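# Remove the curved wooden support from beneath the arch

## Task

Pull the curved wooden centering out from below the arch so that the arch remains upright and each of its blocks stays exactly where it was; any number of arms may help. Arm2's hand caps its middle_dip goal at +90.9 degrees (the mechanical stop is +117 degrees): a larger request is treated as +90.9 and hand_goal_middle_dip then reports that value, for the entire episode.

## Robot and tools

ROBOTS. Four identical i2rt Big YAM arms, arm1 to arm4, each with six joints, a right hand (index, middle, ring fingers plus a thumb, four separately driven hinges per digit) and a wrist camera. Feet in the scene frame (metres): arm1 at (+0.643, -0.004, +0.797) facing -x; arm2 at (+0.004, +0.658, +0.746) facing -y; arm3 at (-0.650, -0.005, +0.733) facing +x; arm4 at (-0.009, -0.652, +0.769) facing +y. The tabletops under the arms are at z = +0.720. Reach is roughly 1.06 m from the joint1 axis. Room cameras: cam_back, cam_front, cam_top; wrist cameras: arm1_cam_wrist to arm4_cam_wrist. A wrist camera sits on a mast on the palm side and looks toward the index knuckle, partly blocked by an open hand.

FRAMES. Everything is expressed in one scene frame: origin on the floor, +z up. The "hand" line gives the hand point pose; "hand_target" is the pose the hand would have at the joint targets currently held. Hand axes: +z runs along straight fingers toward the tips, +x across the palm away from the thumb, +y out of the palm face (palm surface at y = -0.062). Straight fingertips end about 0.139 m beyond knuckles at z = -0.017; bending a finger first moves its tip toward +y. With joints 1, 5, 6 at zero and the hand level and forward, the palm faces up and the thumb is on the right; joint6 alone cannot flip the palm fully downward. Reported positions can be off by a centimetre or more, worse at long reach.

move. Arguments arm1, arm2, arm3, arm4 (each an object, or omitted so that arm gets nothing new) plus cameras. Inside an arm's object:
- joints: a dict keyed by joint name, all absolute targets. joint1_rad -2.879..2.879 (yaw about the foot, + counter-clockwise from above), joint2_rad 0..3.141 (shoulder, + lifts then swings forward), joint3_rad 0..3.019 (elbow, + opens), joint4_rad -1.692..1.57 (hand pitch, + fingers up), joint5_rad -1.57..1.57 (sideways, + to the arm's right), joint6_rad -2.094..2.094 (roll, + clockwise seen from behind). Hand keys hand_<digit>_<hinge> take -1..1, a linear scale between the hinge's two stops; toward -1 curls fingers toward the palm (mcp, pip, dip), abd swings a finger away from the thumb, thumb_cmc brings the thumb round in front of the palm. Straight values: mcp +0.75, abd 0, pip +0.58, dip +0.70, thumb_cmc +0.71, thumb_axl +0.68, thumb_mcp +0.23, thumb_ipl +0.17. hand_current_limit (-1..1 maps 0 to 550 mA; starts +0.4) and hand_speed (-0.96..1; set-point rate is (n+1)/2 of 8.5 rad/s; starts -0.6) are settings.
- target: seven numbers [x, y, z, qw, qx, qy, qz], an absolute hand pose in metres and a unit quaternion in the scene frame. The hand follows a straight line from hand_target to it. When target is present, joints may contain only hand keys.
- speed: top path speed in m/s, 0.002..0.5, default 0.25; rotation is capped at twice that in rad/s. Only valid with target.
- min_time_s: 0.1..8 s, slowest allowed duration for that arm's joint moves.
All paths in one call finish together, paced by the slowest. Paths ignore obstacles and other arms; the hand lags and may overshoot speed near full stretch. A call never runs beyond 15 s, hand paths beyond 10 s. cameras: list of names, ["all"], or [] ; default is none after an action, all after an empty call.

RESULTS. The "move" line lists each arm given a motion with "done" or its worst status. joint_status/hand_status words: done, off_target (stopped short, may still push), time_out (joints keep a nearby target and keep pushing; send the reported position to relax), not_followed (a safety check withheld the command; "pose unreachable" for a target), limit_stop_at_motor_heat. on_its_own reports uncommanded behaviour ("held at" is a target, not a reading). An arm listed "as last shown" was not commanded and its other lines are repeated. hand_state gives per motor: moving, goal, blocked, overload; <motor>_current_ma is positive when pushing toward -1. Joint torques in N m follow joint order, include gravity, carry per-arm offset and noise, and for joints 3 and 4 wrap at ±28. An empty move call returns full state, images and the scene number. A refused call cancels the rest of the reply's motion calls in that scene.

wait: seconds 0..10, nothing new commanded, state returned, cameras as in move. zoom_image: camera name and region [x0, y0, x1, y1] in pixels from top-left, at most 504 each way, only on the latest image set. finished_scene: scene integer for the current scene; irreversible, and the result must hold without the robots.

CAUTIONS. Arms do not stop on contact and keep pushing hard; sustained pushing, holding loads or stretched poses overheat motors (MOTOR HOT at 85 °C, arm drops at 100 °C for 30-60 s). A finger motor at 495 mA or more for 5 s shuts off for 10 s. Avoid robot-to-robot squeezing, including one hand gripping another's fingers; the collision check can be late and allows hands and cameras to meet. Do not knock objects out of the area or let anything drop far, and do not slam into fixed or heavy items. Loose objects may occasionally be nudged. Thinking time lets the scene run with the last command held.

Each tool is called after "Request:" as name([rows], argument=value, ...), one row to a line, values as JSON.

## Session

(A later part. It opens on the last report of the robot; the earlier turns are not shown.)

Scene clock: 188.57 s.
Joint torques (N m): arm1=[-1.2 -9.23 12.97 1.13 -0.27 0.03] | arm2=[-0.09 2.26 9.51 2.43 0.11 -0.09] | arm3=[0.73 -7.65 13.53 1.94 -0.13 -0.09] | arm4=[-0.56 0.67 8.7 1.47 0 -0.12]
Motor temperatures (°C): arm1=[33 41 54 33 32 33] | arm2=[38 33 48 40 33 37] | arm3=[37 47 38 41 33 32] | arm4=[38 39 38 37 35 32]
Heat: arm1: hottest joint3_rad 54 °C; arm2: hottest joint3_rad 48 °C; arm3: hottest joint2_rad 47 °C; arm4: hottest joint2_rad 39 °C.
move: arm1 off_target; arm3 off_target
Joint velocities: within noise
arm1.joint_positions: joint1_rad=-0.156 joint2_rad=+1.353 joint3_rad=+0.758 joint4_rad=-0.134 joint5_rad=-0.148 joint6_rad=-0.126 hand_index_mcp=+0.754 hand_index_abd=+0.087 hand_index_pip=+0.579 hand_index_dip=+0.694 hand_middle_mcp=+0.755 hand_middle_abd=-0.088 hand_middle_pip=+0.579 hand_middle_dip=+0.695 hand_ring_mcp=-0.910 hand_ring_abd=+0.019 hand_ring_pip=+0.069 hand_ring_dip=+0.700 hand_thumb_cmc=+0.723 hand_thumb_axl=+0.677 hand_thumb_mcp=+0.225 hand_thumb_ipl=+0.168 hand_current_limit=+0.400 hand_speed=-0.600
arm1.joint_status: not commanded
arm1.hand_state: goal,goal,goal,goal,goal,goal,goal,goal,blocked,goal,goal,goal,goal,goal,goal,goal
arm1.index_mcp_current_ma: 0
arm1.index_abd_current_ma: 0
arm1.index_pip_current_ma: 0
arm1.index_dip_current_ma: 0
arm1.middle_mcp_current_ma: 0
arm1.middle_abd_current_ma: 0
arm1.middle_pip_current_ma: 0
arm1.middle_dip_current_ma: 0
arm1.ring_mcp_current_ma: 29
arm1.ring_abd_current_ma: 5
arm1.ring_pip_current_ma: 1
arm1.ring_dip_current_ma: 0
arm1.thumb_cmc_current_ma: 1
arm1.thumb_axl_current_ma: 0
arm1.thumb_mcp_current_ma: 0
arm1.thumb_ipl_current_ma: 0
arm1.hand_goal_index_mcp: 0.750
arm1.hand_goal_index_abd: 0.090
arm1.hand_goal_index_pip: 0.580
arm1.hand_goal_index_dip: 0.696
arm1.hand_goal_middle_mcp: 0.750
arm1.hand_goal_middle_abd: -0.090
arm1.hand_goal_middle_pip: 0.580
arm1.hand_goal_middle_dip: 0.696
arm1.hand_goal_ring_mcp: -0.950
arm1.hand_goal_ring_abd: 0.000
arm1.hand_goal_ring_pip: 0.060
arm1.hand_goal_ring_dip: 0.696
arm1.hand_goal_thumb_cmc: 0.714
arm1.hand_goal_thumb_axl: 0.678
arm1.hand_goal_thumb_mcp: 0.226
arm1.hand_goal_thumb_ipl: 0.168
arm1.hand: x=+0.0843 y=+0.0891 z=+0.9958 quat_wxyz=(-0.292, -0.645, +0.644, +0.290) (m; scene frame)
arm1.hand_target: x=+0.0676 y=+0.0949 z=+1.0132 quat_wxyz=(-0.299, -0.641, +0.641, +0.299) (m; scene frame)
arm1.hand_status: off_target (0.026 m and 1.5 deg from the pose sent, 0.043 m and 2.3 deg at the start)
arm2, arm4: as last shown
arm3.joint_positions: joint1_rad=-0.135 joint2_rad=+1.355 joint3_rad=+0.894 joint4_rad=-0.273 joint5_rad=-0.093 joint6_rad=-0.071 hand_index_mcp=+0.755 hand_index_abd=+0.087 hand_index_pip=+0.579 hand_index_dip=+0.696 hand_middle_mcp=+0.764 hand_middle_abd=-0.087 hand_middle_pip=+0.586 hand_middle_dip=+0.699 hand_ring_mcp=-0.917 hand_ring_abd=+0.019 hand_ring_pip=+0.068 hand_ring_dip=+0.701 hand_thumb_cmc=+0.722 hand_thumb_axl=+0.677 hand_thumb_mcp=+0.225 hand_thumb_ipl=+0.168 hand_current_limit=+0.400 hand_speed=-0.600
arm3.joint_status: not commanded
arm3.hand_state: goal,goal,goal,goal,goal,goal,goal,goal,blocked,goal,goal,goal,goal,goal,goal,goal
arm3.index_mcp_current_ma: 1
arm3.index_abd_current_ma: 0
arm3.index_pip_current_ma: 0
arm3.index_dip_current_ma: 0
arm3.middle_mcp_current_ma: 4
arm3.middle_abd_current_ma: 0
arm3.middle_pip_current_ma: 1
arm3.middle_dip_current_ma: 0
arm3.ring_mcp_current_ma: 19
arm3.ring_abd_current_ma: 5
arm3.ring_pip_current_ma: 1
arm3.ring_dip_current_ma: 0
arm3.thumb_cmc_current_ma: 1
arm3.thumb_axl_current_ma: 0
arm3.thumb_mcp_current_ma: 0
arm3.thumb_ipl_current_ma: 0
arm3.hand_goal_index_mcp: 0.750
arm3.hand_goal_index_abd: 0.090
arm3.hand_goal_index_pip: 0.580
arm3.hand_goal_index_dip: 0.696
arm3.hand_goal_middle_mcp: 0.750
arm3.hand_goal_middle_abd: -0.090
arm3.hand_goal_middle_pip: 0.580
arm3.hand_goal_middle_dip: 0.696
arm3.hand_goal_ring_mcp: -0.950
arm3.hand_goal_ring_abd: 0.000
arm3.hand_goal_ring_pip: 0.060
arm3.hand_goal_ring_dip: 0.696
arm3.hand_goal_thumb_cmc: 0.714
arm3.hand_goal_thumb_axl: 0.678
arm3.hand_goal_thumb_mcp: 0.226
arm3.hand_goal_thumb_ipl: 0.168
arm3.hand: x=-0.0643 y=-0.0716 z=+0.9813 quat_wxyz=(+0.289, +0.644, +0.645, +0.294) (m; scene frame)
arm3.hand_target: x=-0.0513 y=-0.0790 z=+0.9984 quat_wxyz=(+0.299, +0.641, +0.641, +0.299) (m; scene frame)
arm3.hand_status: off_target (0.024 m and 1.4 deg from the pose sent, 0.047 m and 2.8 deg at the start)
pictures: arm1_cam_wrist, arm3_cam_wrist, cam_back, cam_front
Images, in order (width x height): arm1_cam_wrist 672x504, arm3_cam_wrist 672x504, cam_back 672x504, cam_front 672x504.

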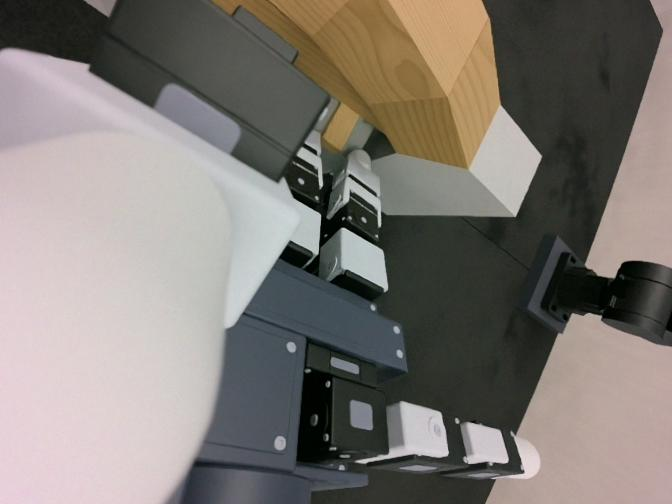

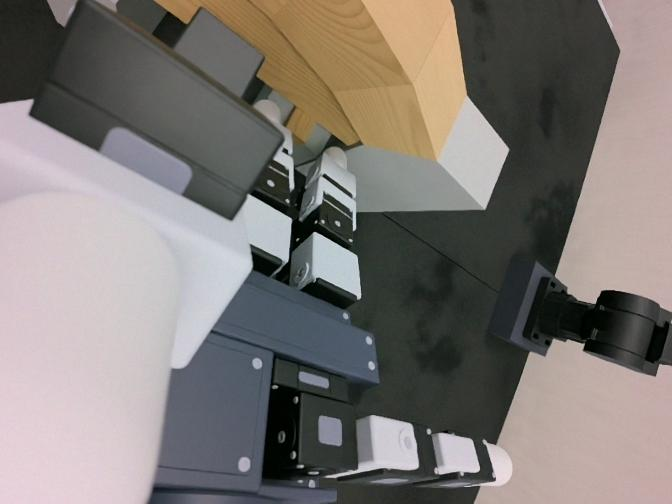

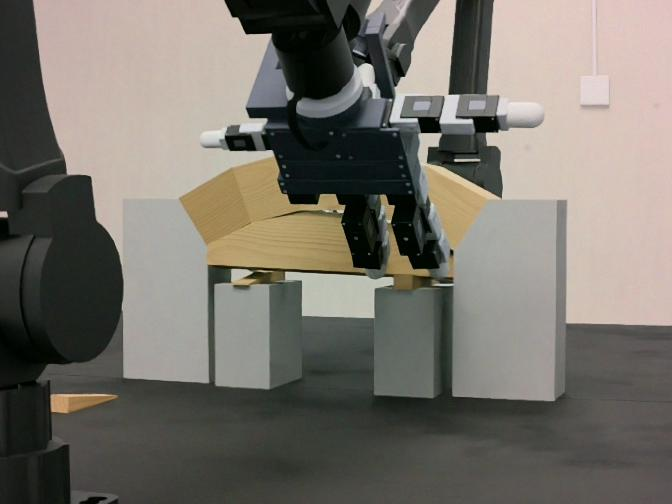

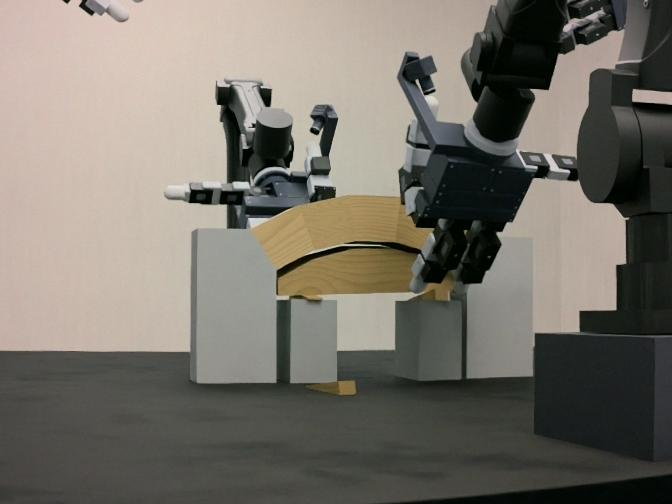

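Request:
move(arm3={"target": [-0.043, -0.0745, 0.9895, 0.2988, 0.6408, 0.6408, 0.2988], "speed": 0.1}, arm1={"target": [0.053, 0.103, 1.006, 0.2988, 0.6408, -0.6408, -0.2988], "speed": 0.1}, cameras=["arm3_cam_wrist", "arm1_cam_wrist", "cam_back", "cam_front"])

Request:
zoom_image(camera="cam_back", region=[340, 240, 460, 320])

Request:
zoom_image(camera="cam_front", region=[380, 240, 500, 320])

Request:
zoom_image(camera="arm3_cam_wrist", region=[220, 40, 420, 200])

Request:
zoom_image(camera="arm1_cam_wrist", region=[260, 50, 460, 210])

Scene clock: 190.23 s.
Joint torques (N m): arm1=[-1.38 -9 12.7 1.88 -0.27 -0.1] | arm2=[-0.03 2.32 9.52 2.43 0.11 -0.09] | arm3=[0.85 -9.05 13.24 2.84 0.09 -0.02] | arm4=[-0.56 0.56 8.7 1.48 0 -0.11]
Motor temperatures (°C): arm1=[33 41 54 33 32 33] | arm2=[38 33 48 40 33 37] | arm3=[37 47 39 41 33 31] | arm4=[38 39 38 37 35 31]
Heat: arm1: hottest joint3_rad 54 °C; arm2: hottest joint3_rad 48 °C; arm3: hottest joint2_rad 47 °C; arm4: hottest joint2_rad 39 °C.
move: arm1 off_target; arm3 off_target
Joint velocities: within noise
arm1.joint_positions: joint1_rad=-0.167 joint2_rad=+1.396 joint3_rad=+0.787 joint4_rad=-0.134 joint5_rad=-0.157 joint6_rad=-0.126 hand_index_mcp=+0.752 hand_index_abd=+0.086 hand_index_pip=+0.580 hand_index_dip=+0.696 hand_middle_mcp=+0.755 hand_middle_abd=-0.088 hand_middle_pip=+0.579 hand_middle_dip=+0.695 hand_ring_mcp=-0.910 hand_ring_abd=+0.019 hand_ring_pip=+0.069 hand_ring_dip=+0.700 hand_thumb_cmc=+0.723 hand_thumb_axl=+0.677 hand_thumb_mcp=+0.224 hand_thumb_ipl=+0.168 hand_current_limit=+0.400 hand_speed=-0.600
arm1.joint_status: not commanded
arm1.hand_state: goal,goal,goal,goal,goal,goal,goal,goal,blocked,goal,goal,goal,goal,goal,goal,goal
arm1.index_mcp_current_ma: 0
arm1.index_abd_current_ma: 0
arm1.index_pip_current_ma: 0
arm1.index_dip_current_ma: 0
arm1.middle_mcp_current_ma: 1
arm1.middle_abd_current_ma: 0
arm1.middle_pip_current_ma: 0
arm1.middle_dip_current_ma: 0
arm1.ring_mcp_current_ma: 29
arm1.ring_abd_current_ma: 5
arm1.ring_pip_current_ma: 1
arm1.ring_dip_current_ma: 0
arm1.thumb_cmc_current_ma: 1
arm1.thumb_axl_current_ma: 0
arm1.thumb_mcp_current_ma: 0
arm1.thumb_ipl_current_ma: 0
arm1.hand_goal_index_mcp: 0.750
arm1.hand_goal_index_abd: 0.090
arm1.hand_goal_index_pip: 0.580
arm1.hand_goal_index_dip: 0.696
arm1.hand_goal_middle_mcp: 0.750
arm1.hand_goal_middle_abd: -0.090
arm1.hand_goal_middle_pip: 0.580
arm1.hand_goal_middle_dip: 0.696
arm1.hand_goal_ring_mcp: -0.950
arm1.hand_goal_ring_abd: 0.000
arm1.hand_goal_ring_pip: 0.060
arm1.hand_goal_ring_dip: 0.696
arm1.hand_goal_thumb_cmc: 0.714
arm1.hand_goal_thumb_axl: 0.678
arm1.hand_goal_thumb_mcp: 0.226
arm1.hand_goal_thumb_ipl: 0.168
arm1.hand: x=+0.0733 y=+0.0959 z=+0.9885 quat_wxyz=(-0.290, -0.645, +0.648, +0.283) (m; scene frame)
arm1.hand_target: x=+0.0548 y=+0.1027 z=+1.0061 quat_wxyz=(-0.299, -0.641, +0.641, +0.299) (m; scene frame)
arm1.hand_status: off_target (0.028 m and 2.2 deg from the pose sent, 0.036 m and 1.5 deg at the start)
arm2, arm4: as last shown
arm3.joint_positions: joint1_rad=-0.135 joint2_rad=+1.378 joint3_rad=+0.895 joint4_rad=-0.273 joint5_rad=-0.088 joint6_rad=-0.071 hand_index_mcp=+0.755 hand_index_abd=+0.087 hand_index_pip=+0.579 hand_index_dip=+0.696 hand_middle_mcp=+0.764 hand_middle_abd=-0.090 hand_middle_pip=+0.586 hand_middle_dip=+0.698 hand_ring_mcp=-0.917 hand_ring_abd=+0.019 hand_ring_pip=+0.068 hand_ring_dip=+0.701 hand_thumb_cmc=+0.722 hand_thumb_axl=+0.677 hand_thumb_mcp=+0.225 hand_thumb_ipl=+0.168 hand_current_limit=+0.400 hand_speed=-0.600
arm3.joint_status: not commanded
arm3.hand_state: goal,goal,goal,goal,goal,goal,goal,goal,blocked,goal,goal,goal,goal,goal,goal,goal
arm3.index_mcp_current_ma: 1
arm3.index_abd_current_ma: 0
arm3.index_pip_current_ma: 0
arm3.index_dip_current_ma: 0
arm3.middle_mcp_current_ma: 3
arm3.middle_abd_current_ma: 0
arm3.middle_pip_current_ma: 1
arm3.middle_dip_current_ma: 0
arm3.ring_mcp_current_ma: 19
arm3.ring_abd_current_ma: 5
arm3.ring_pip_current_ma: 1
arm3.ring_dip_current_ma: 0
arm3.thumb_cmc_current_ma: 1
arm3.thumb_axl_current_ma: 0
arm3.thumb_mcp_current_ma: 0
arm3.thumb_ipl_current_ma: 0
arm3.hand_goal_index_mcp: 0.750
arm3.hand_goal_index_abd: 0.090
arm3.hand_goal_index_pip: 0.580
arm3.hand_goal_index_dip: 0.696
arm3.hand_goal_middle_mcp: 0.750
arm3.hand_goal_middle_abd: -0.090
arm3.hand_goal_middle_pip: 0.580
arm3.hand_goal_middle_dip: 0.696
arm3.hand_goal_ring_mcp: -0.950
arm3.hand_goal_ring_abd: 0.000
arm3.hand_goal_ring_pip: 0.060
arm3.hand_goal_ring_dip: 0.696
arm3.hand_goal_thumb_cmc: 0.714
arm3.hand_goal_thumb_axl: 0.678
arm3.hand_goal_thumb_mcp: 0.226
arm3.hand_goal_thumb_ipl: 0.168
arm3.hand: x=-0.0615 y=-0.0727 z=+0.9685 quat_wxyz=(+0.282, +0.648, +0.647, +0.286) (m; scene frame)
arm3.hand_target: x=-0.0447 y=-0.0743 z=+0.9897 quat_wxyz=(+0.299, +0.641, +0.641, +0.299) (m; scene frame)
arm3.hand_status: off_target (0.028 m and 2.6 deg from the pose sent, 0.023 m and 1.4 deg at the start)
pictures: arm1_cam_wrist, arm3_cam_wrist, cam_back, cam_front
Images, in order (width x height): arm1_cam_wrist 672x504, arm3_cam_wrist 672x504, cam_back 672x504, cam_front 672x504.

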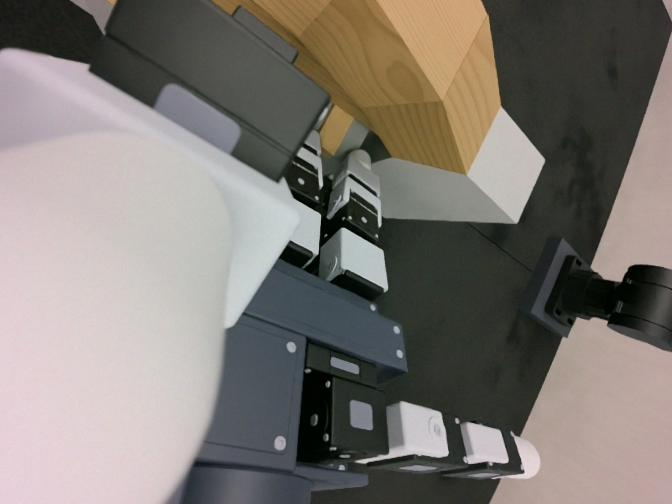

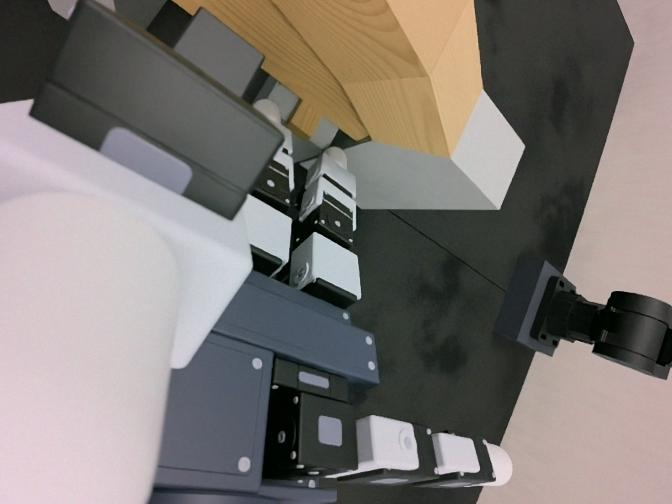

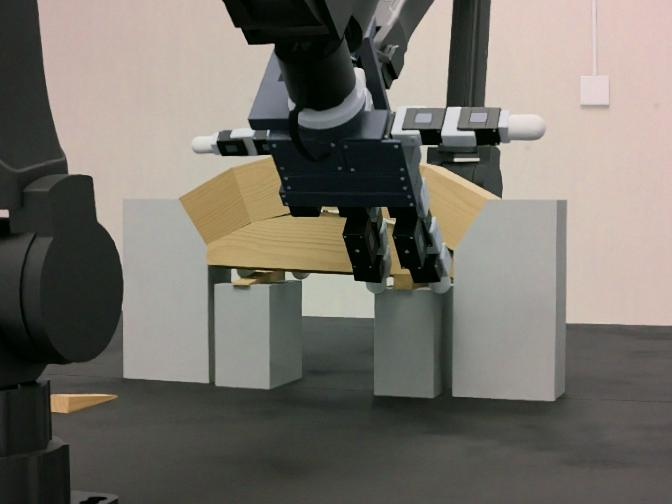

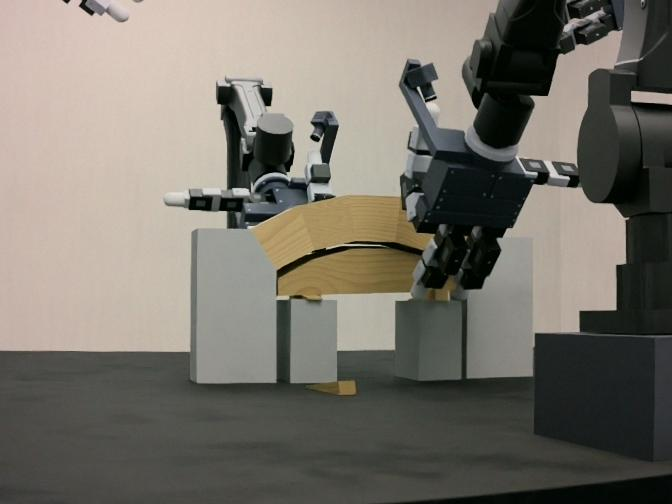

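Scaled by 4.200 from the camera's 672x504 image, which has a finer 960x720 frame.

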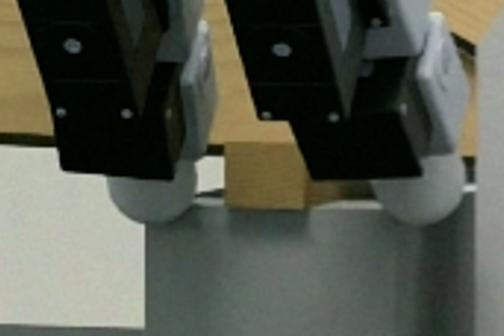

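Scaled by 4.200 from the camera's 672x504 image, which has a finer 960x720 frame.

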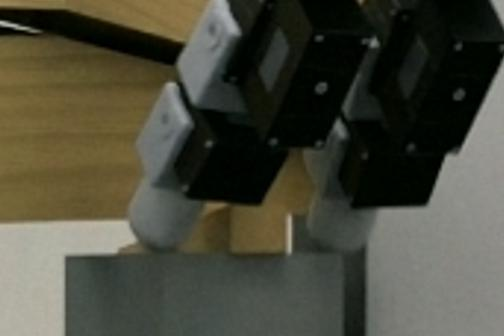

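Scaled by 2.520 from the camera's 672x504 image, which has a finer 960x720 frame.

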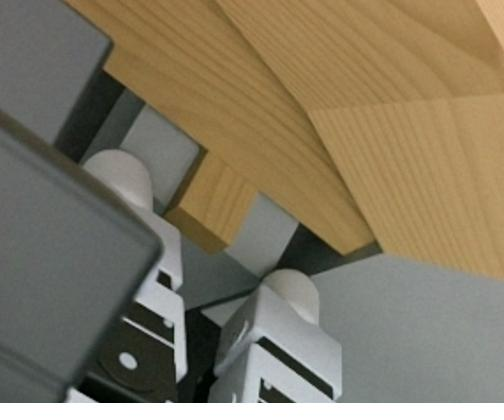

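Scaled by 2.520 from the camera's 672x504 image, which has a finer 960x720 frame.

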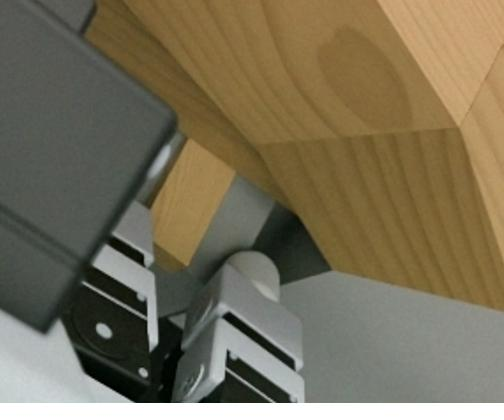

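Request:
move(arm3={"target": [-0.037, -0.067, 0.9965, 0.2988, 0.6408, 0.6408, 0.2988], "speed": 0.1}, arm1={"target": [0.051, 0.107, 1.007, 0.2988, 0.6408, -0.6408, -0.2988], "speed": 0.1}, cameras=["arm3_cam_wrist", "cam_back", "cam_front"])

Request:
zoom_image(camera="cam_back", region=[340, 240, 460, 320])

Request:
zoom_image(camera="cam_front", region=[380, 240, 500, 320])

Request:
zoom_image(camera="arm3_cam_wrist", region=[220, 40, 420, 200])

Scene clock: 192.00 s.
Joint torques (N m): arm1=[-1.32 -9.76 12.92 1.74 -0.23 -0.08] | arm2=[-0.03 2.26 9.51 2.41 0.11 -0.1] | arm3=[2.08 -9.11 14.24 2.15 0.06 0] | arm4=[-0.62 0.56 8.7 1.47 0 -0.11]
Motor temperatures (°C): arm1=[33 41 54 33 32 33] | arm2=[38 33 48 40 33 37] | arm3=[37 47 39 41 33 31] | arm4=[38 39 38 37 35 31]
Heat: arm1: hottest joint3_rad 54 °C; arm2: hottest joint3_rad 48 °C; arm3: hottest joint2_rad 47 °C; arm4: hottest joint2_rad 39 °C.
move: arm1 off_target; arm3 off_target
Joint velocities: within noise
arm1.joint_positions: joint1_rad=-0.175 joint2_rad=+1.405 joint3_rad=+0.794 joint4_rad=-0.134 joint5_rad=-0.164 joint6_rad=-0.129 hand_index_mcp=+0.752 hand_index_abd=+0.086 hand_index_pip=+0.580 hand_index_dip=+0.696 hand_middle_mcp=+0.755 hand_middle_abd=-0.088 hand_middle_pip=+0.579 hand_middle_dip=+0.695 hand_ring_mcp=-0.910 hand_ring_abd=+0.019 hand_ring_pip=+0.069 hand_ring_dip=+0.700 hand_thumb_cmc=+0.723 hand_thumb_axl=+0.677 hand_thumb_mcp=+0.224 hand_thumb_ipl=+0.168 hand_current_limit=+0.400 hand_speed=-0.600
arm1.joint_status: not commanded
arm1.hand_state: goal,goal,goal,goal,goal,goal,goal,goal,blocked,goal,goal,goal,goal,goal,goal,goal
arm1.index_mcp_current_ma: 0
arm1.index_abd_current_ma: 0
arm1.index_pip_current_ma: 0
arm1.index_dip_current_ma: 0
arm1.middle_mcp_current_ma: 1
arm1.middle_abd_current_ma: 0
arm1.middle_pip_current_ma: 0
arm1.middle_dip_current_ma: 0
arm1.ring_mcp_current_ma: 29
arm1.ring_abd_current_ma: 5
arm1.ring_pip_current_ma: 1
arm1.ring_dip_current_ma: 0
arm1.thumb_cmc_current_ma: 1
arm1.thumb_axl_current_ma: 0
arm1.thumb_mcp_current_ma: 0
arm1.thumb_ipl_current_ma: 0
arm1.hand_goal_index_mcp: 0.750
arm1.hand_goal_index_abd: 0.090
arm1.hand_goal_index_pip: 0.580
arm1.hand_goal_index_dip: 0.696
arm1.hand_goal_middle_mcp: 0.750
arm1.hand_goal_middle_abd: -0.090
arm1.hand_goal_middle_pip: 0.580
arm1.hand_goal_middle_dip: 0.696
arm1.hand_goal_ring_mcp: -0.950
arm1.hand_goal_ring_abd: 0.000
arm1.hand_goal_ring_pip: 0.060
arm1.hand_goal_ring_dip: 0.696
arm1.hand_goal_thumb_cmc: 0.714
arm1.hand_goal_thumb_axl: 0.678
arm1.hand_goal_thumb_mcp: 0.226
arm1.hand_goal_thumb_ipl: 0.168
arm1.hand: x=+0.0712 y=+0.0998 z=+0.9880 quat_wxyz=(-0.290, -0.644, +0.649, +0.283) (m; scene frame)
arm1.hand_target: x=+0.0529 y=+0.1068 z=+1.0072 quat_wxyz=(-0.299, -0.641, +0.641, +0.299) (m; scene frame)
arm1.hand_status: off_target (0.029 m and 2.3 deg from the pose sent, 0.031 m and 2.2 deg at the start)
arm2, arm4: as last shown
arm3.joint_positions: joint1_rad=-0.128 joint2_rad=+1.381 joint3_rad=+0.908 joint4_rad=-0.273 joint5_rad=-0.074 joint6_rad=-0.066 hand_index_mcp=+0.755 hand_index_abd=+0.087 hand_index_pip=+0.579 hand_index_dip=+0.696 hand_middle_mcp=+0.787 hand_middle_abd=-0.096 hand_middle_pip=+0.603 hand_middle_dip=+0.706 hand_ring_mcp=-0.917 hand_ring_abd=+0.019 hand_ring_pip=+0.068 hand_ring_dip=+0.701 hand_thumb_cmc=+0.722 hand_thumb_axl=+0.677 hand_thumb_mcp=+0.225 hand_thumb_ipl=+0.168 hand_current_limit=+0.400 hand_speed=-0.600
arm3.joint_status: not commanded
arm3.hand_state: goal,goal,goal,goal,blocked,goal,blocked,goal,blocked,goal,goal,goal,goal,goal,goal,goal
arm3.index_mcp_current_ma: 1
arm3.index_abd_current_ma: 0
arm3.index_pip_current_ma: 0
arm3.index_dip_current_ma: 0
arm3.middle_mcp_current_ma: 24
arm3.middle_abd_current_ma: 0
arm3.middle_pip_current_ma: 8
arm3.middle_dip_current_ma: 1
arm3.ring_mcp_current_ma: 19
arm3.ring_abd_current_ma: 5
arm3.ring_pip_current_ma: 1
arm3.ring_dip_current_ma: 0
arm3.thumb_cmc_current_ma: 1
arm3.thumb_axl_current_ma: 0
arm3.thumb_mcp_current_ma: 0
arm3.thumb_ipl_current_ma: 0
arm3.hand_goal_index_mcp: 0.750
arm3.hand_goal_index_abd: 0.090
arm3.hand_goal_index_pip: 0.580
arm3.hand_goal_index_dip: 0.696
arm3.hand_goal_middle_mcp: 0.750
arm3.hand_goal_middle_abd: -0.090
arm3.hand_goal_middle_pip: 0.580
arm3.hand_goal_middle_dip: 0.696
arm3.hand_goal_ring_mcp: -0.950
arm3.hand_goal_ring_abd: 0.000
arm3.hand_goal_ring_pip: 0.060
arm3.hand_goal_ring_dip: 0.696
arm3.hand_goal_thumb_cmc: 0.714
arm3.hand_goal_thumb_axl: 0.678
arm3.hand_goal_thumb_mcp: 0.226
arm3.hand_goal_thumb_ipl: 0.168
arm3.hand: x=-0.0577 y=-0.0721 z=+0.9743 quat_wxyz=(+0.288, +0.648, +0.644, +0.286) (m; scene frame)
arm3.hand_target: x=-0.0390 y=-0.0666 z=+0.9967 quat_wxyz=(+0.299, +0.641, +0.641, +0.299) (m; scene frame)
arm3.hand_status: off_target (0.031 m and 2.1 deg from the pose sent, 0.038 m and 2.7 deg at the start)
pictures: arm3_cam_wrist, cam_back, cam_front
Images, in order (width x height): arm3_cam_wrist 672x504, cam_back 672x504, cam_front 672x504.

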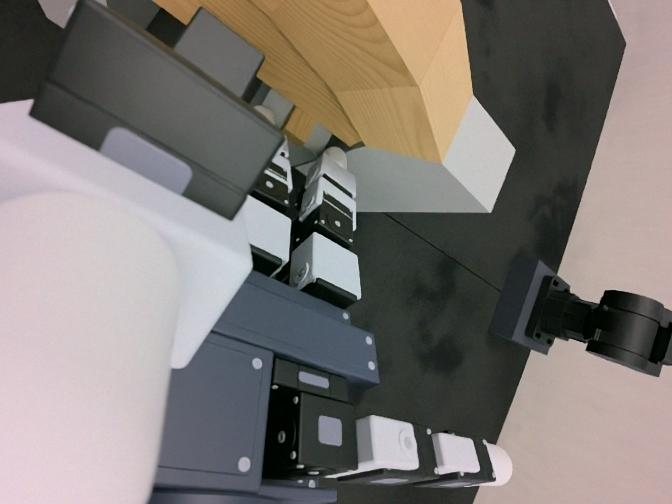

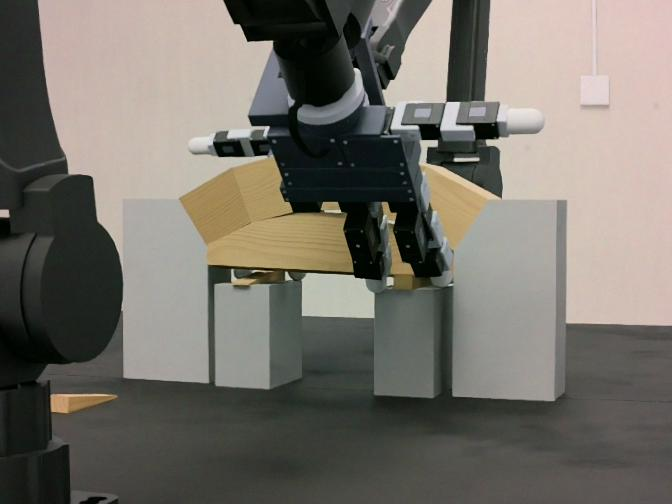

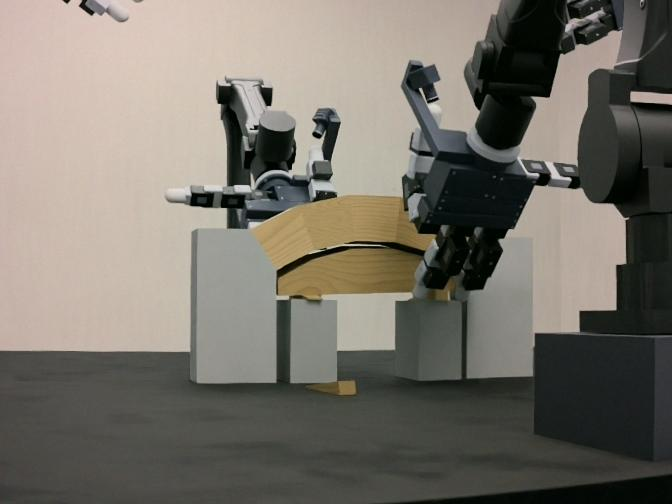

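Scaled by 4.200 from the camera's 672x504 image, which has a finer 960x720 frame.

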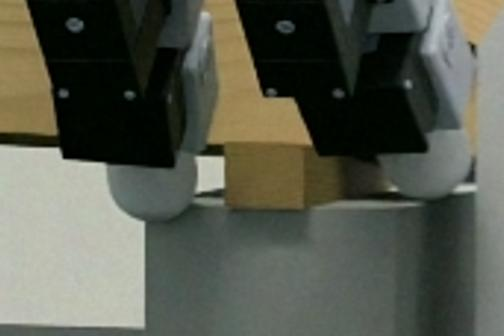

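Scaled by 4.200 from the camera's 672x504 image, which has a finer 960x720 frame.

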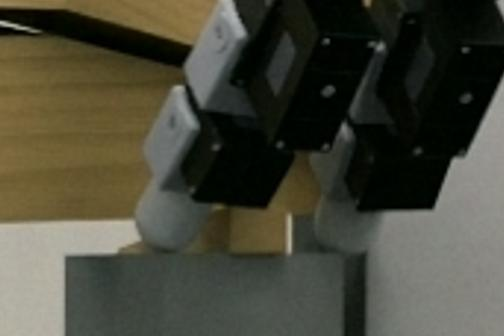

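Scaled by 2.520 from the camera's 672x504 image, which has a finer 960x720 frame.

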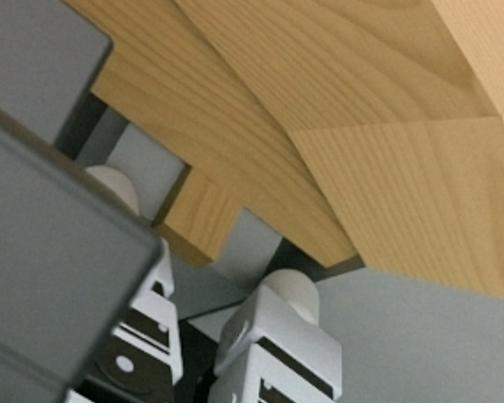

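Request:
move(arm3={"target": [-0.055, -0.067, 1.003, 0.2988, 0.6408, 0.6408, 0.2988], "speed": 0.15}, arm1={"target": [0.050, 0.110, 1.007, 0.2988, 0.6408, -0.6408, -0.2988], "speed": 0.1}, cameras=["arm3_cam_wrist", "cam_back", "cam_front"])

Request:
zoom_image(camera="cam_back", region=[340, 240, 460, 320])

Request:
zoom_image(camera="cam_front", region=[380, 240, 500, 320])

Request:
zoom_image(camera="arm3_cam_wrist", region=[220, 40, 420, 200])

Scene clock: 193.33 s.
Joint torques (N m): arm1=[-1.55 -9.58 12.92 1.62 -0.23 -0.09] | arm2=[-0.15 2.32 9.51 2.41 0.11 -0.09] | arm3=[1.61 -10.17 12.07 1.74 -0.04 0.04] | arm4=[-0.62 0.56 8.72 1.5 0 -0.12]
Motor temperatures (°C): arm1=[33 41 54 33 32 33] | arm2=[38 33 48 40 33 36] | arm3=[37 47 40 41 33 31] | arm4=[38 39 38 37 35 31]
Heat: arm1: hottest joint3_rad 54 °C; arm2: hottest joint3_rad 48 °C; arm3: hottest joint2_rad 47 °C; arm4: hottest joint2_rad 39 °C.
move: arm1 off_target; arm3 off_target
Joint velocities: within noise
arm1.joint_positions: joint1_rad=-0.181 joint2_rad=+1.408 joint3_rad=+0.797 joint4_rad=-0.134 joint5_rad=-0.170 joint6_rad=-0.133 hand_index_mcp=+0.754 hand_index_abd=+0.086 hand_index_pip=+0.580 hand_index_dip=+0.696 hand_middle_mcp=+0.755 hand_middle_abd=-0.090 hand_middle_pip=+0.579 hand_middle_dip=+0.695 hand_ring_mcp=-0.910 hand_ring_abd=+0.019 hand_ring_pip=+0.069 hand_ring_dip=+0.700 hand_thumb_cmc=+0.723 hand_thumb_axl=+0.677 hand_thumb_mcp=+0.224 hand_thumb_ipl=+0.168 hand_current_limit=+0.400 hand_speed=-0.600
arm1.joint_status: not commanded
arm1.hand_state: goal,goal,goal,goal,goal,goal,goal,goal,blocked,goal,goal,goal,goal,goal,goal,goal
arm1.index_mcp_current_ma: 0
arm1.index_abd_current_ma: 0
arm1.index_pip_current_ma: 0
arm1.index_dip_current_ma: 0
arm1.middle_mcp_current_ma: 1
arm1.middle_abd_current_ma: 0
arm1.middle_pip_current_ma: 0
arm1.middle_dip_current_ma: 0
arm1.ring_mcp_current_ma: 29
arm1.ring_abd_current_ma: 5
arm1.ring_pip_current_ma: 1
arm1.ring_dip_current_ma: 0
arm1.thumb_cmc_current_ma: 1
arm1.thumb_axl_current_ma: 0
arm1.thumb_mcp_current_ma: 0
arm1.thumb_ipl_current_ma: 0
arm1.hand_goal_index_mcp: 0.750
arm1.hand_goal_index_abd: 0.090
arm1.hand_goal_index_pip: 0.580
arm1.hand_goal_index_dip: 0.696
arm1.hand_goal_middle_mcp: 0.750
arm1.hand_goal_middle_abd: -0.090
arm1.hand_goal_middle_pip: 0.580
arm1.hand_goal_middle_dip: 0.696
arm1.hand_goal_ring_mcp: -0.950
arm1.hand_goal_ring_abd: 0.000
arm1.hand_goal_ring_pip: 0.060
arm1.hand_goal_ring_dip: 0.696
arm1.hand_goal_thumb_cmc: 0.714
arm1.hand_goal_thumb_axl: 0.678
arm1.hand_goal_thumb_mcp: 0.226
arm1.hand_goal_thumb_ipl: 0.168
arm1.hand: x=+0.0704 y=+0.1017 z=+0.9879 quat_wxyz=(-0.291, -0.644, +0.648, +0.282) (m; scene frame)
arm1.hand_target: x=+0.0519 y=+0.1098 z=+1.0071 quat_wxyz=(-0.299, -0.641, +0.641, +0.299) (m; scene frame)
arm1.hand_status: off_target (0.029 m and 2.3 deg from the pose sent, 0.030 m and 2.3 deg at the start)
arm2, arm4: as last shown
arm3.joint_positions: joint1_rad=-0.128 joint2_rad=+1.354 joint3_rad=+0.908 joint4_rad=-0.284 joint5_rad=-0.074 joint6_rad=-0.066 hand_index_mcp=+0.755 hand_index_abd=+0.087 hand_index_pip=+0.579 hand_index_dip=+0.696 hand_middle_mcp=+0.766 hand_middle_abd=-0.093 hand_middle_pip=+0.587 hand_middle_dip=+0.699 hand_ring_mcp=-0.917 hand_ring_abd=+0.019 hand_ring_pip=+0.068 hand_ring_dip=+0.701 hand_thumb_cmc=+0.722 hand_thumb_axl=+0.677 hand_thumb_mcp=+0.225 hand_thumb_ipl=+0.168 hand_current_limit=+0.400 hand_speed=-0.600
arm3.joint_status: not commanded
arm3.hand_state: goal,goal,goal,goal,goal,goal,goal,goal,blocked,goal,goal,goal,goal,goal,goal,goal
arm3.index_mcp_current_ma: 1
arm3.index_abd_current_ma: 0
arm3.index_pip_current_ma: 0
arm3.index_dip_current_ma: 0
arm3.middle_mcp_current_ma: 4
arm3.middle_abd_current_ma: 0
arm3.middle_pip_current_ma: 1
arm3.middle_dip_current_ma: 0
arm3.ring_mcp_current_ma: 19
arm3.ring_abd_current_ma: 5
arm3.ring_pip_current_ma: 1
arm3.ring_dip_current_ma: 0
arm3.thumb_cmc_current_ma: 1
arm3.thumb_axl_current_ma: 0
arm3.thumb_mcp_current_ma: 0
arm3.thumb_ipl_current_ma: 0
arm3.hand_goal_index_mcp: 0.750
arm3.hand_goal_index_abd: 0.090
arm3.hand_goal_index_pip: 0.580
arm3.hand_goal_index_dip: 0.696
arm3.hand_goal_middle_mcp: 0.750
arm3.hand_goal_middle_abd: -0.090
arm3.hand_goal_middle_pip: 0.580
arm3.hand_goal_middle_dip: 0.696
arm3.hand_goal_ring_mcp: -0.950
arm3.hand_goal_ring_abd: 0.000
arm3.hand_goal_ring_pip: 0.060
arm3.hand_goal_ring_dip: 0.696
arm3.hand_goal_thumb_cmc: 0.714
arm3.hand_goal_thumb_axl: 0.678
arm3.hand_goal_thumb_mcp: 0.226
arm3.hand_goal_thumb_ipl: 0.168
arm3.hand: x=-0.0619 y=-0.0717 z=+0.9869 quat_wxyz=(+0.294, +0.646, +0.642, +0.290) (m; scene frame)
arm3.hand_target: x=-0.0554 y=-0.0669 z=+1.0030 quat_wxyz=(+0.299, +0.641, +0.641, +0.299) (m; scene frame)
arm3.hand_status: off_target (0.018 m and 1.3 deg from the pose sent, 0.029 m and 2.2 deg at the start)
pictures: arm3_cam_wrist, cam_back, cam_front
Images, in order (width x height): arm3_cam_wrist 672x504, cam_back 672x504, cam_front 672x504.

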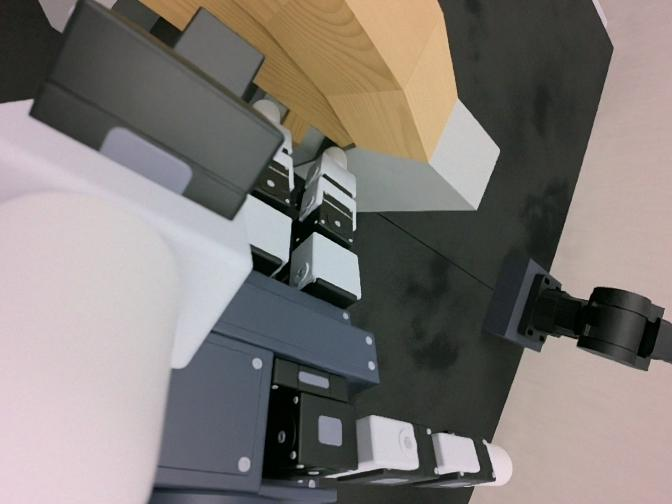

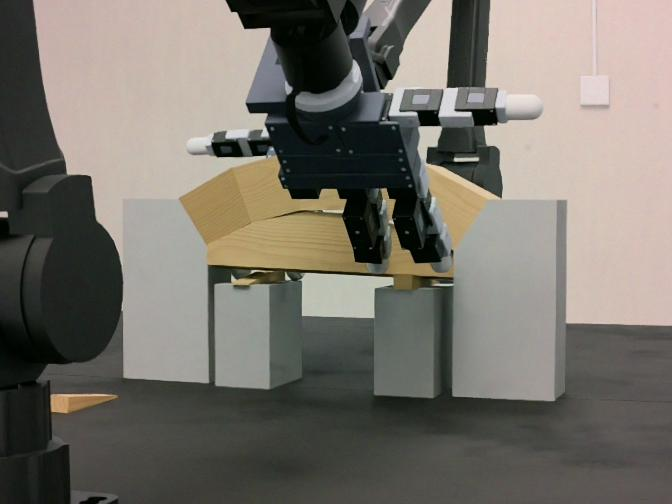

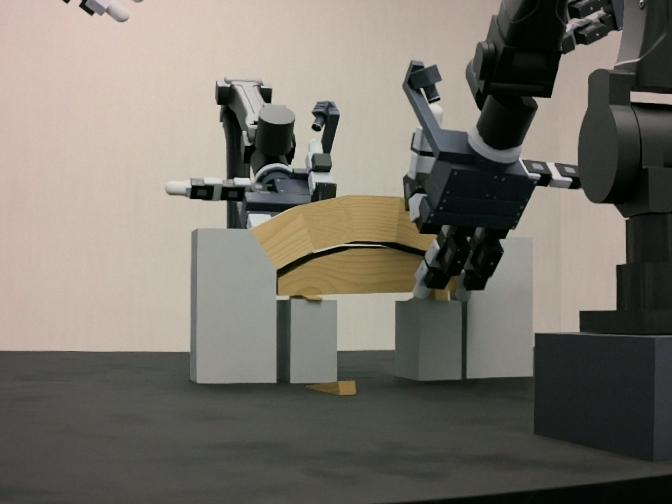

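Scaled by 4.200 from the camera's 672x504 image, which has a finer 960x720 frame.

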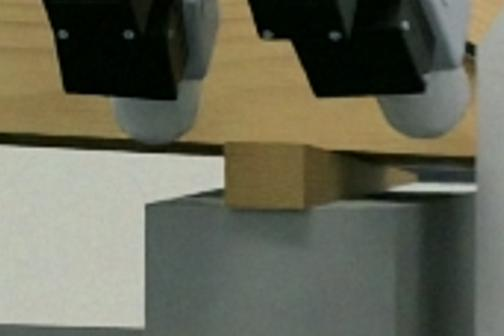

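Scaled by 4.200 from the camera's 672x504 image, which has a finer 960x720 frame.

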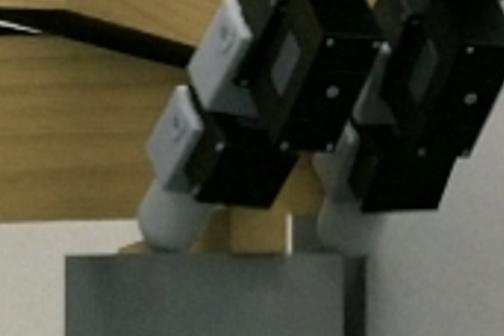

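Scaled by 2.520 from the camera's 672x504 image, which has a finer 960x720 frame.

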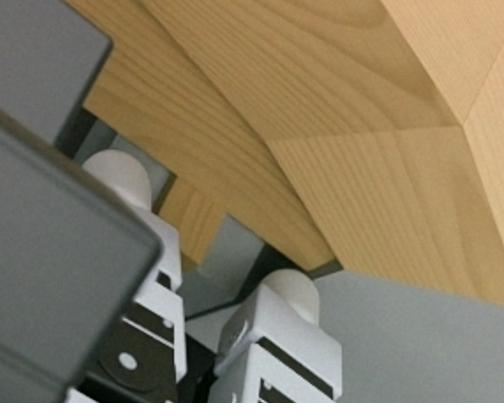

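Request:
move(arm3={"target": [-0.036, -0.058, 0.9945, 0.2988, 0.6408, 0.6408, 0.2988], "speed": 0.1}, arm1={"joints": {"hand_index_abd": -0.16, "hand_middle_abd": 0.16}}, cameras=["arm3_cam_wrist", "cam_back", "cam_front", "arm1_cam_wrist"])

Request:
zoom_image(camera="cam_back", region=[340, 240, 460, 320])

Request:
zoom_image(camera="cam_front", region=[380, 240, 500, 320])

Request:
zoom_image(camera="arm3_cam_wrist", region=[220, 40, 420, 200])

Scene clock: 194.70 s.
Joint torques (N m): arm1=[-0.56 -9.76 12.7 1.77 -0.21 -0.1] | arm2=[-0.09 2.32 9.52 2.43 0.11 -0.09] | arm3=[2.37 -9.7 13.5 2.76 0.01 0.04] | arm4=[-0.62 0.67 8.69 1.5 0.01 -0.11]
Motor temperatures (°C): arm1=[33 41 54 33 32 33] | arm2=[38 33 48 40 33 36] | arm3=[37 47 40 41 33 31] | arm4=[38 39 38 37 35 31]
Heat: arm1: hottest joint3_rad 54 °C; arm2: hottest joint3_rad 48 °C; arm3: hottest joint2_rad 47 °C; arm4: hottest joint2_rad 39 °C.
move: arm1 off_target; arm3 off_target
Joint velocities: within noise
arm1.joint_positions: joint1_rad=-0.185 joint2_rad=+1.408 joint3_rad=+0.801 joint4_rad=-0.134 joint5_rad=-0.170 joint6_rad=-0.134 hand_index_mcp=+0.758 hand_index_abd=-0.026 hand_index_pip=+0.583 hand_index_dip=+0.696 hand_middle_mcp=+0.751 hand_middle_abd=+0.051 hand_middle_pip=+0.579 hand_middle_dip=+0.695 hand_ring_mcp=-0.910 hand_ring_abd=+0.019 hand_ring_pip=+0.069 hand_ring_dip=+0.700 hand_thumb_cmc=+0.723 hand_thumb_axl=+0.677 hand_thumb_mcp=+0.224 hand_thumb_ipl=+0.168 hand_current_limit=+0.400 hand_speed=-0.600
arm1.joint_status: hand_index_abd off_target (ended at -0.026, target -0.160); hand_middle_abd off_target (ended at +0.051, target +0.160)
arm1.hand_state: goal,blocked,goal,goal,goal,blocked,goal,goal,blocked,goal,goal,goal,goal,goal,goal,goal
arm1.index_mcp_current_ma: 1
arm1.index_abd_current_ma: 205
arm1.index_pip_current_ma: 0
arm1.index_dip_current_ma: 0
arm1.middle_mcp_current_ma: 0
arm1.middle_abd_current_ma: -135
arm1.middle_pip_current_ma: 0
arm1.middle_dip_current_ma: 0
arm1.ring_mcp_current_ma: 29
arm1.ring_abd_current_ma: 5
arm1.ring_pip_current_ma: 1
arm1.ring_dip_current_ma: 0
arm1.thumb_cmc_current_ma: 1
arm1.thumb_axl_current_ma: 0
arm1.thumb_mcp_current_ma: 0
arm1.thumb_ipl_current_ma: 0
arm1.hand_goal_index_mcp: 0.750
arm1.hand_goal_index_abd: -0.160
arm1.hand_goal_index_pip: 0.580
arm1.hand_goal_index_dip: 0.696
arm1.hand_goal_middle_mcp: 0.750
arm1.hand_goal_middle_abd: 0.160
arm1.hand_goal_middle_pip: 0.580
arm1.hand_goal_middle_dip: 0.696
arm1.hand_goal_ring_mcp: -0.950
arm1.hand_goal_ring_abd: 0.000
arm1.hand_goal_ring_pip: 0.060
arm1.hand_goal_ring_dip: 0.696
arm1.hand_goal_thumb_cmc: 0.714
arm1.hand_goal_thumb_axl: 0.678
arm1.hand_goal_thumb_mcp: 0.226
arm1.hand_goal_thumb_ipl: 0.168
arm1.hand: x=+0.0698 y=+0.1047 z=+0.9899 quat_wxyz=(-0.291, -0.643, +0.649, +0.284) (m; scene frame)
arm1.hand_target: x=+0.0520 y=+0.1097 z=+1.0071 quat_wxyz=(-0.299, -0.641, +0.641, +0.299) (m; scene frame)
arm1.hand_status: not commanded
arm2, arm4: as last shown
arm3.joint_positions: joint1_rad=-0.105 joint2_rad=+1.388 joint3_rad=+0.916 joint4_rad=-0.283 joint5_rad=-0.056 joint6_rad=-0.052 hand_index_mcp=+0.754 hand_index_abd=+0.089 hand_index_pip=+0.579 hand_index_dip=+0.696 hand_middle_mcp=+0.765 hand_middle_abd=-0.093 hand_middle_pip=+0.586 hand_middle_dip=+0.699 hand_ring_mcp=-0.917 hand_ring_abd=+0.019 hand_ring_pip=+0.068 hand_ring_dip=+0.701 hand_thumb_cmc=+0.722 hand_thumb_axl=+0.677 hand_thumb_mcp=+0.224 hand_thumb_ipl=+0.168 hand_current_limit=+0.400 hand_speed=-0.600
arm3.joint_status: not commanded
arm3.hand_state: goal,goal,goal,goal,goal,goal,goal,goal,blocked,goal,goal,goal,goal,goal,goal,goal
arm3.index_mcp_current_ma: 0
arm3.index_abd_current_ma: 0
arm3.index_pip_current_ma: 0
arm3.index_dip_current_ma: 0
arm3.middle_mcp_current_ma: 4
arm3.middle_abd_current_ma: 0
arm3.middle_pip_current_ma: 1
arm3.middle_dip_current_ma: 0
arm3.ring_mcp_current_ma: 19
arm3.ring_abd_current_ma: 5
arm3.ring_pip_current_ma: 1
arm3.ring_dip_current_ma: 0
arm3.thumb_cmc_current_ma: 1
arm3.thumb_axl_current_ma: 0
arm3.thumb_mcp_current_ma: 0
arm3.thumb_ipl_current_ma: 0
arm3.hand_goal_index_mcp: 0.750
arm3.hand_goal_index_abd: 0.090
arm3.hand_goal_index_pip: 0.580
arm3.hand_goal_index_dip: 0.696
arm3.hand_goal_middle_mcp: 0.750
arm3.hand_goal_middle_abd: -0.090
arm3.hand_goal_middle_pip: 0.580
arm3.hand_goal_middle_dip: 0.696
arm3.hand_goal_ring_mcp: -0.950
arm3.hand_goal_ring_abd: 0.000
arm3.hand_goal_ring_pip: 0.060
arm3.hand_goal_ring_dip: 0.696
arm3.hand_goal_thumb_cmc: 0.714
arm3.hand_goal_thumb_axl: 0.678
arm3.hand_goal_thumb_mcp: 0.226
arm3.hand_goal_thumb_ipl: 0.168
arm3.hand: x=-0.0547 y=-0.0628 z=+0.9729 quat_wxyz=(+0.285, +0.649, +0.646, +0.283) (m; scene frame)
arm3.hand_target: x=-0.0378 y=-0.0577 z=+0.9945 quat_wxyz=(+0.299, +0.641, +0.641, +0.299) (m; scene frame)
arm3.hand_status: off_target (0.029 m and 2.7 deg from the pose sent, 0.030 m and 1.3 deg at the start)
pictures: arm1_cam_wrist, arm3_cam_wrist, cam_back, cam_front
Images, in order (width x height): arm1_cam_wrist 672x504, arm3_cam_wrist 672x504, cam_back 672x504, cam_front 672x504.

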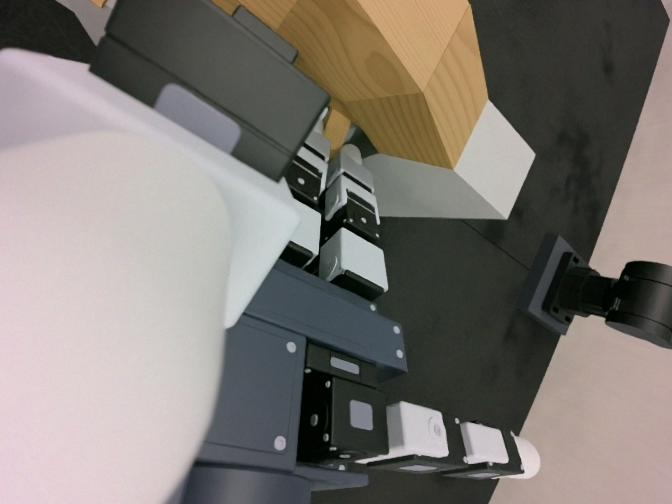

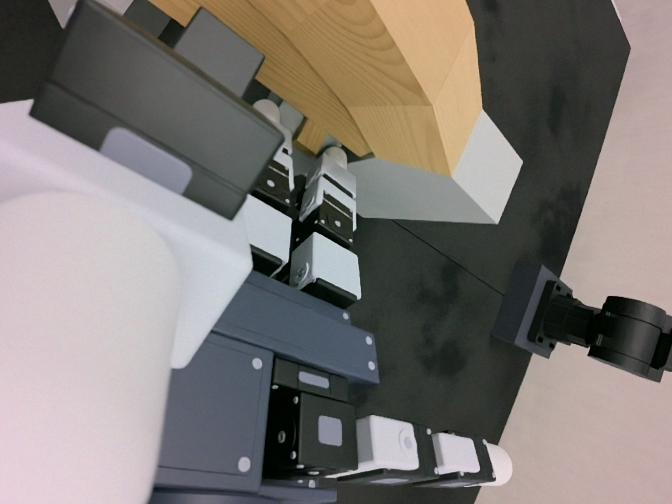

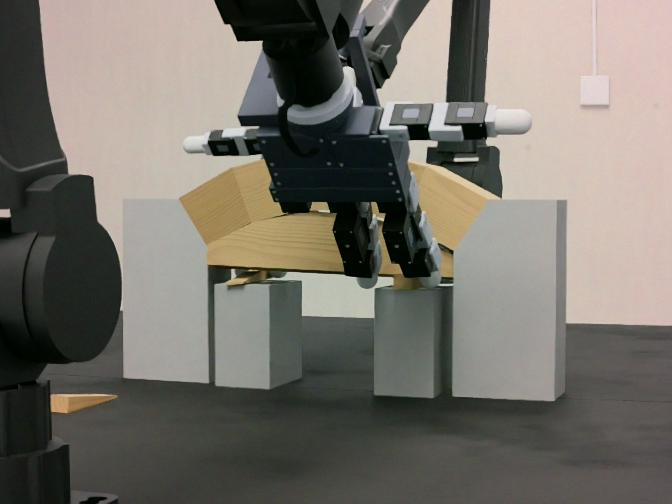

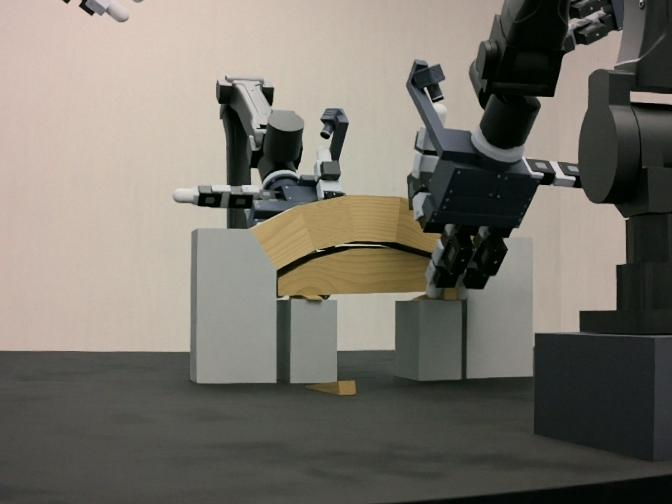

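Scaled by 4.200 from the camera's 672x504 image, which has a finer 960x720 frame.

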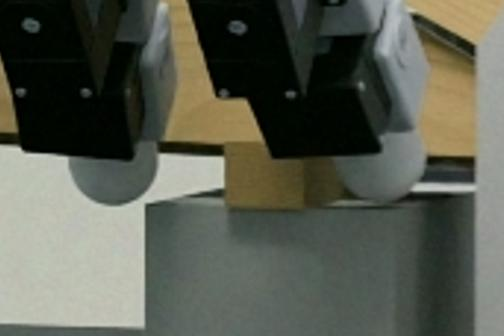

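Scaled by 4.200 from the camera's 672x504 image, which has a finer 960x720 frame.

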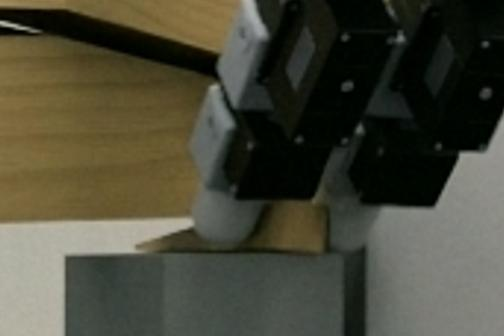

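Scaled by 2.520 from the camera's 672x504 image, which has a finer 960x720 frame.

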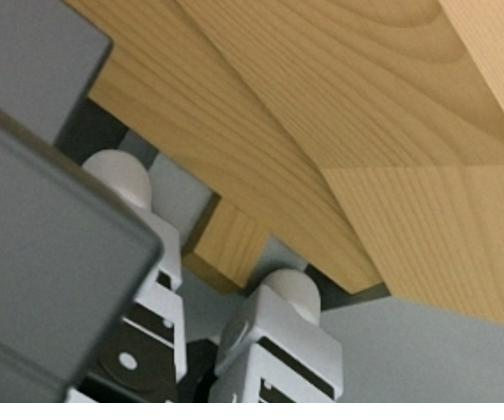

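Request:
zoom_image(camera="arm1_cam_wrist", region=[260, 50, 460, 210])

Request:
zoom_image(camera="cam_front", region=[380, 220, 540, 340])

Scaled by 2.520 from the camera's 672x504 image, which has a finer 960x720 frame.

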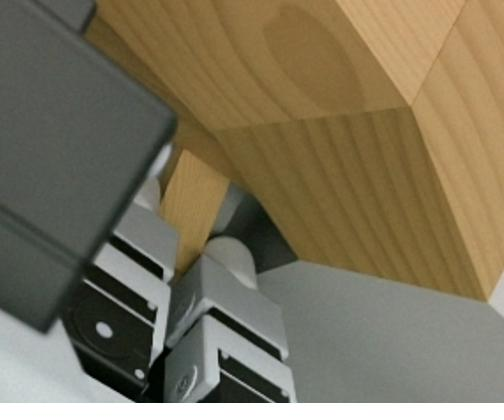

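Scaled by 3.150 from the camera's 672x504 image, which has a finer 960x720 frame.

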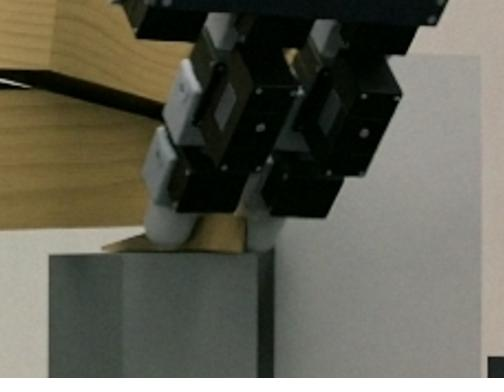

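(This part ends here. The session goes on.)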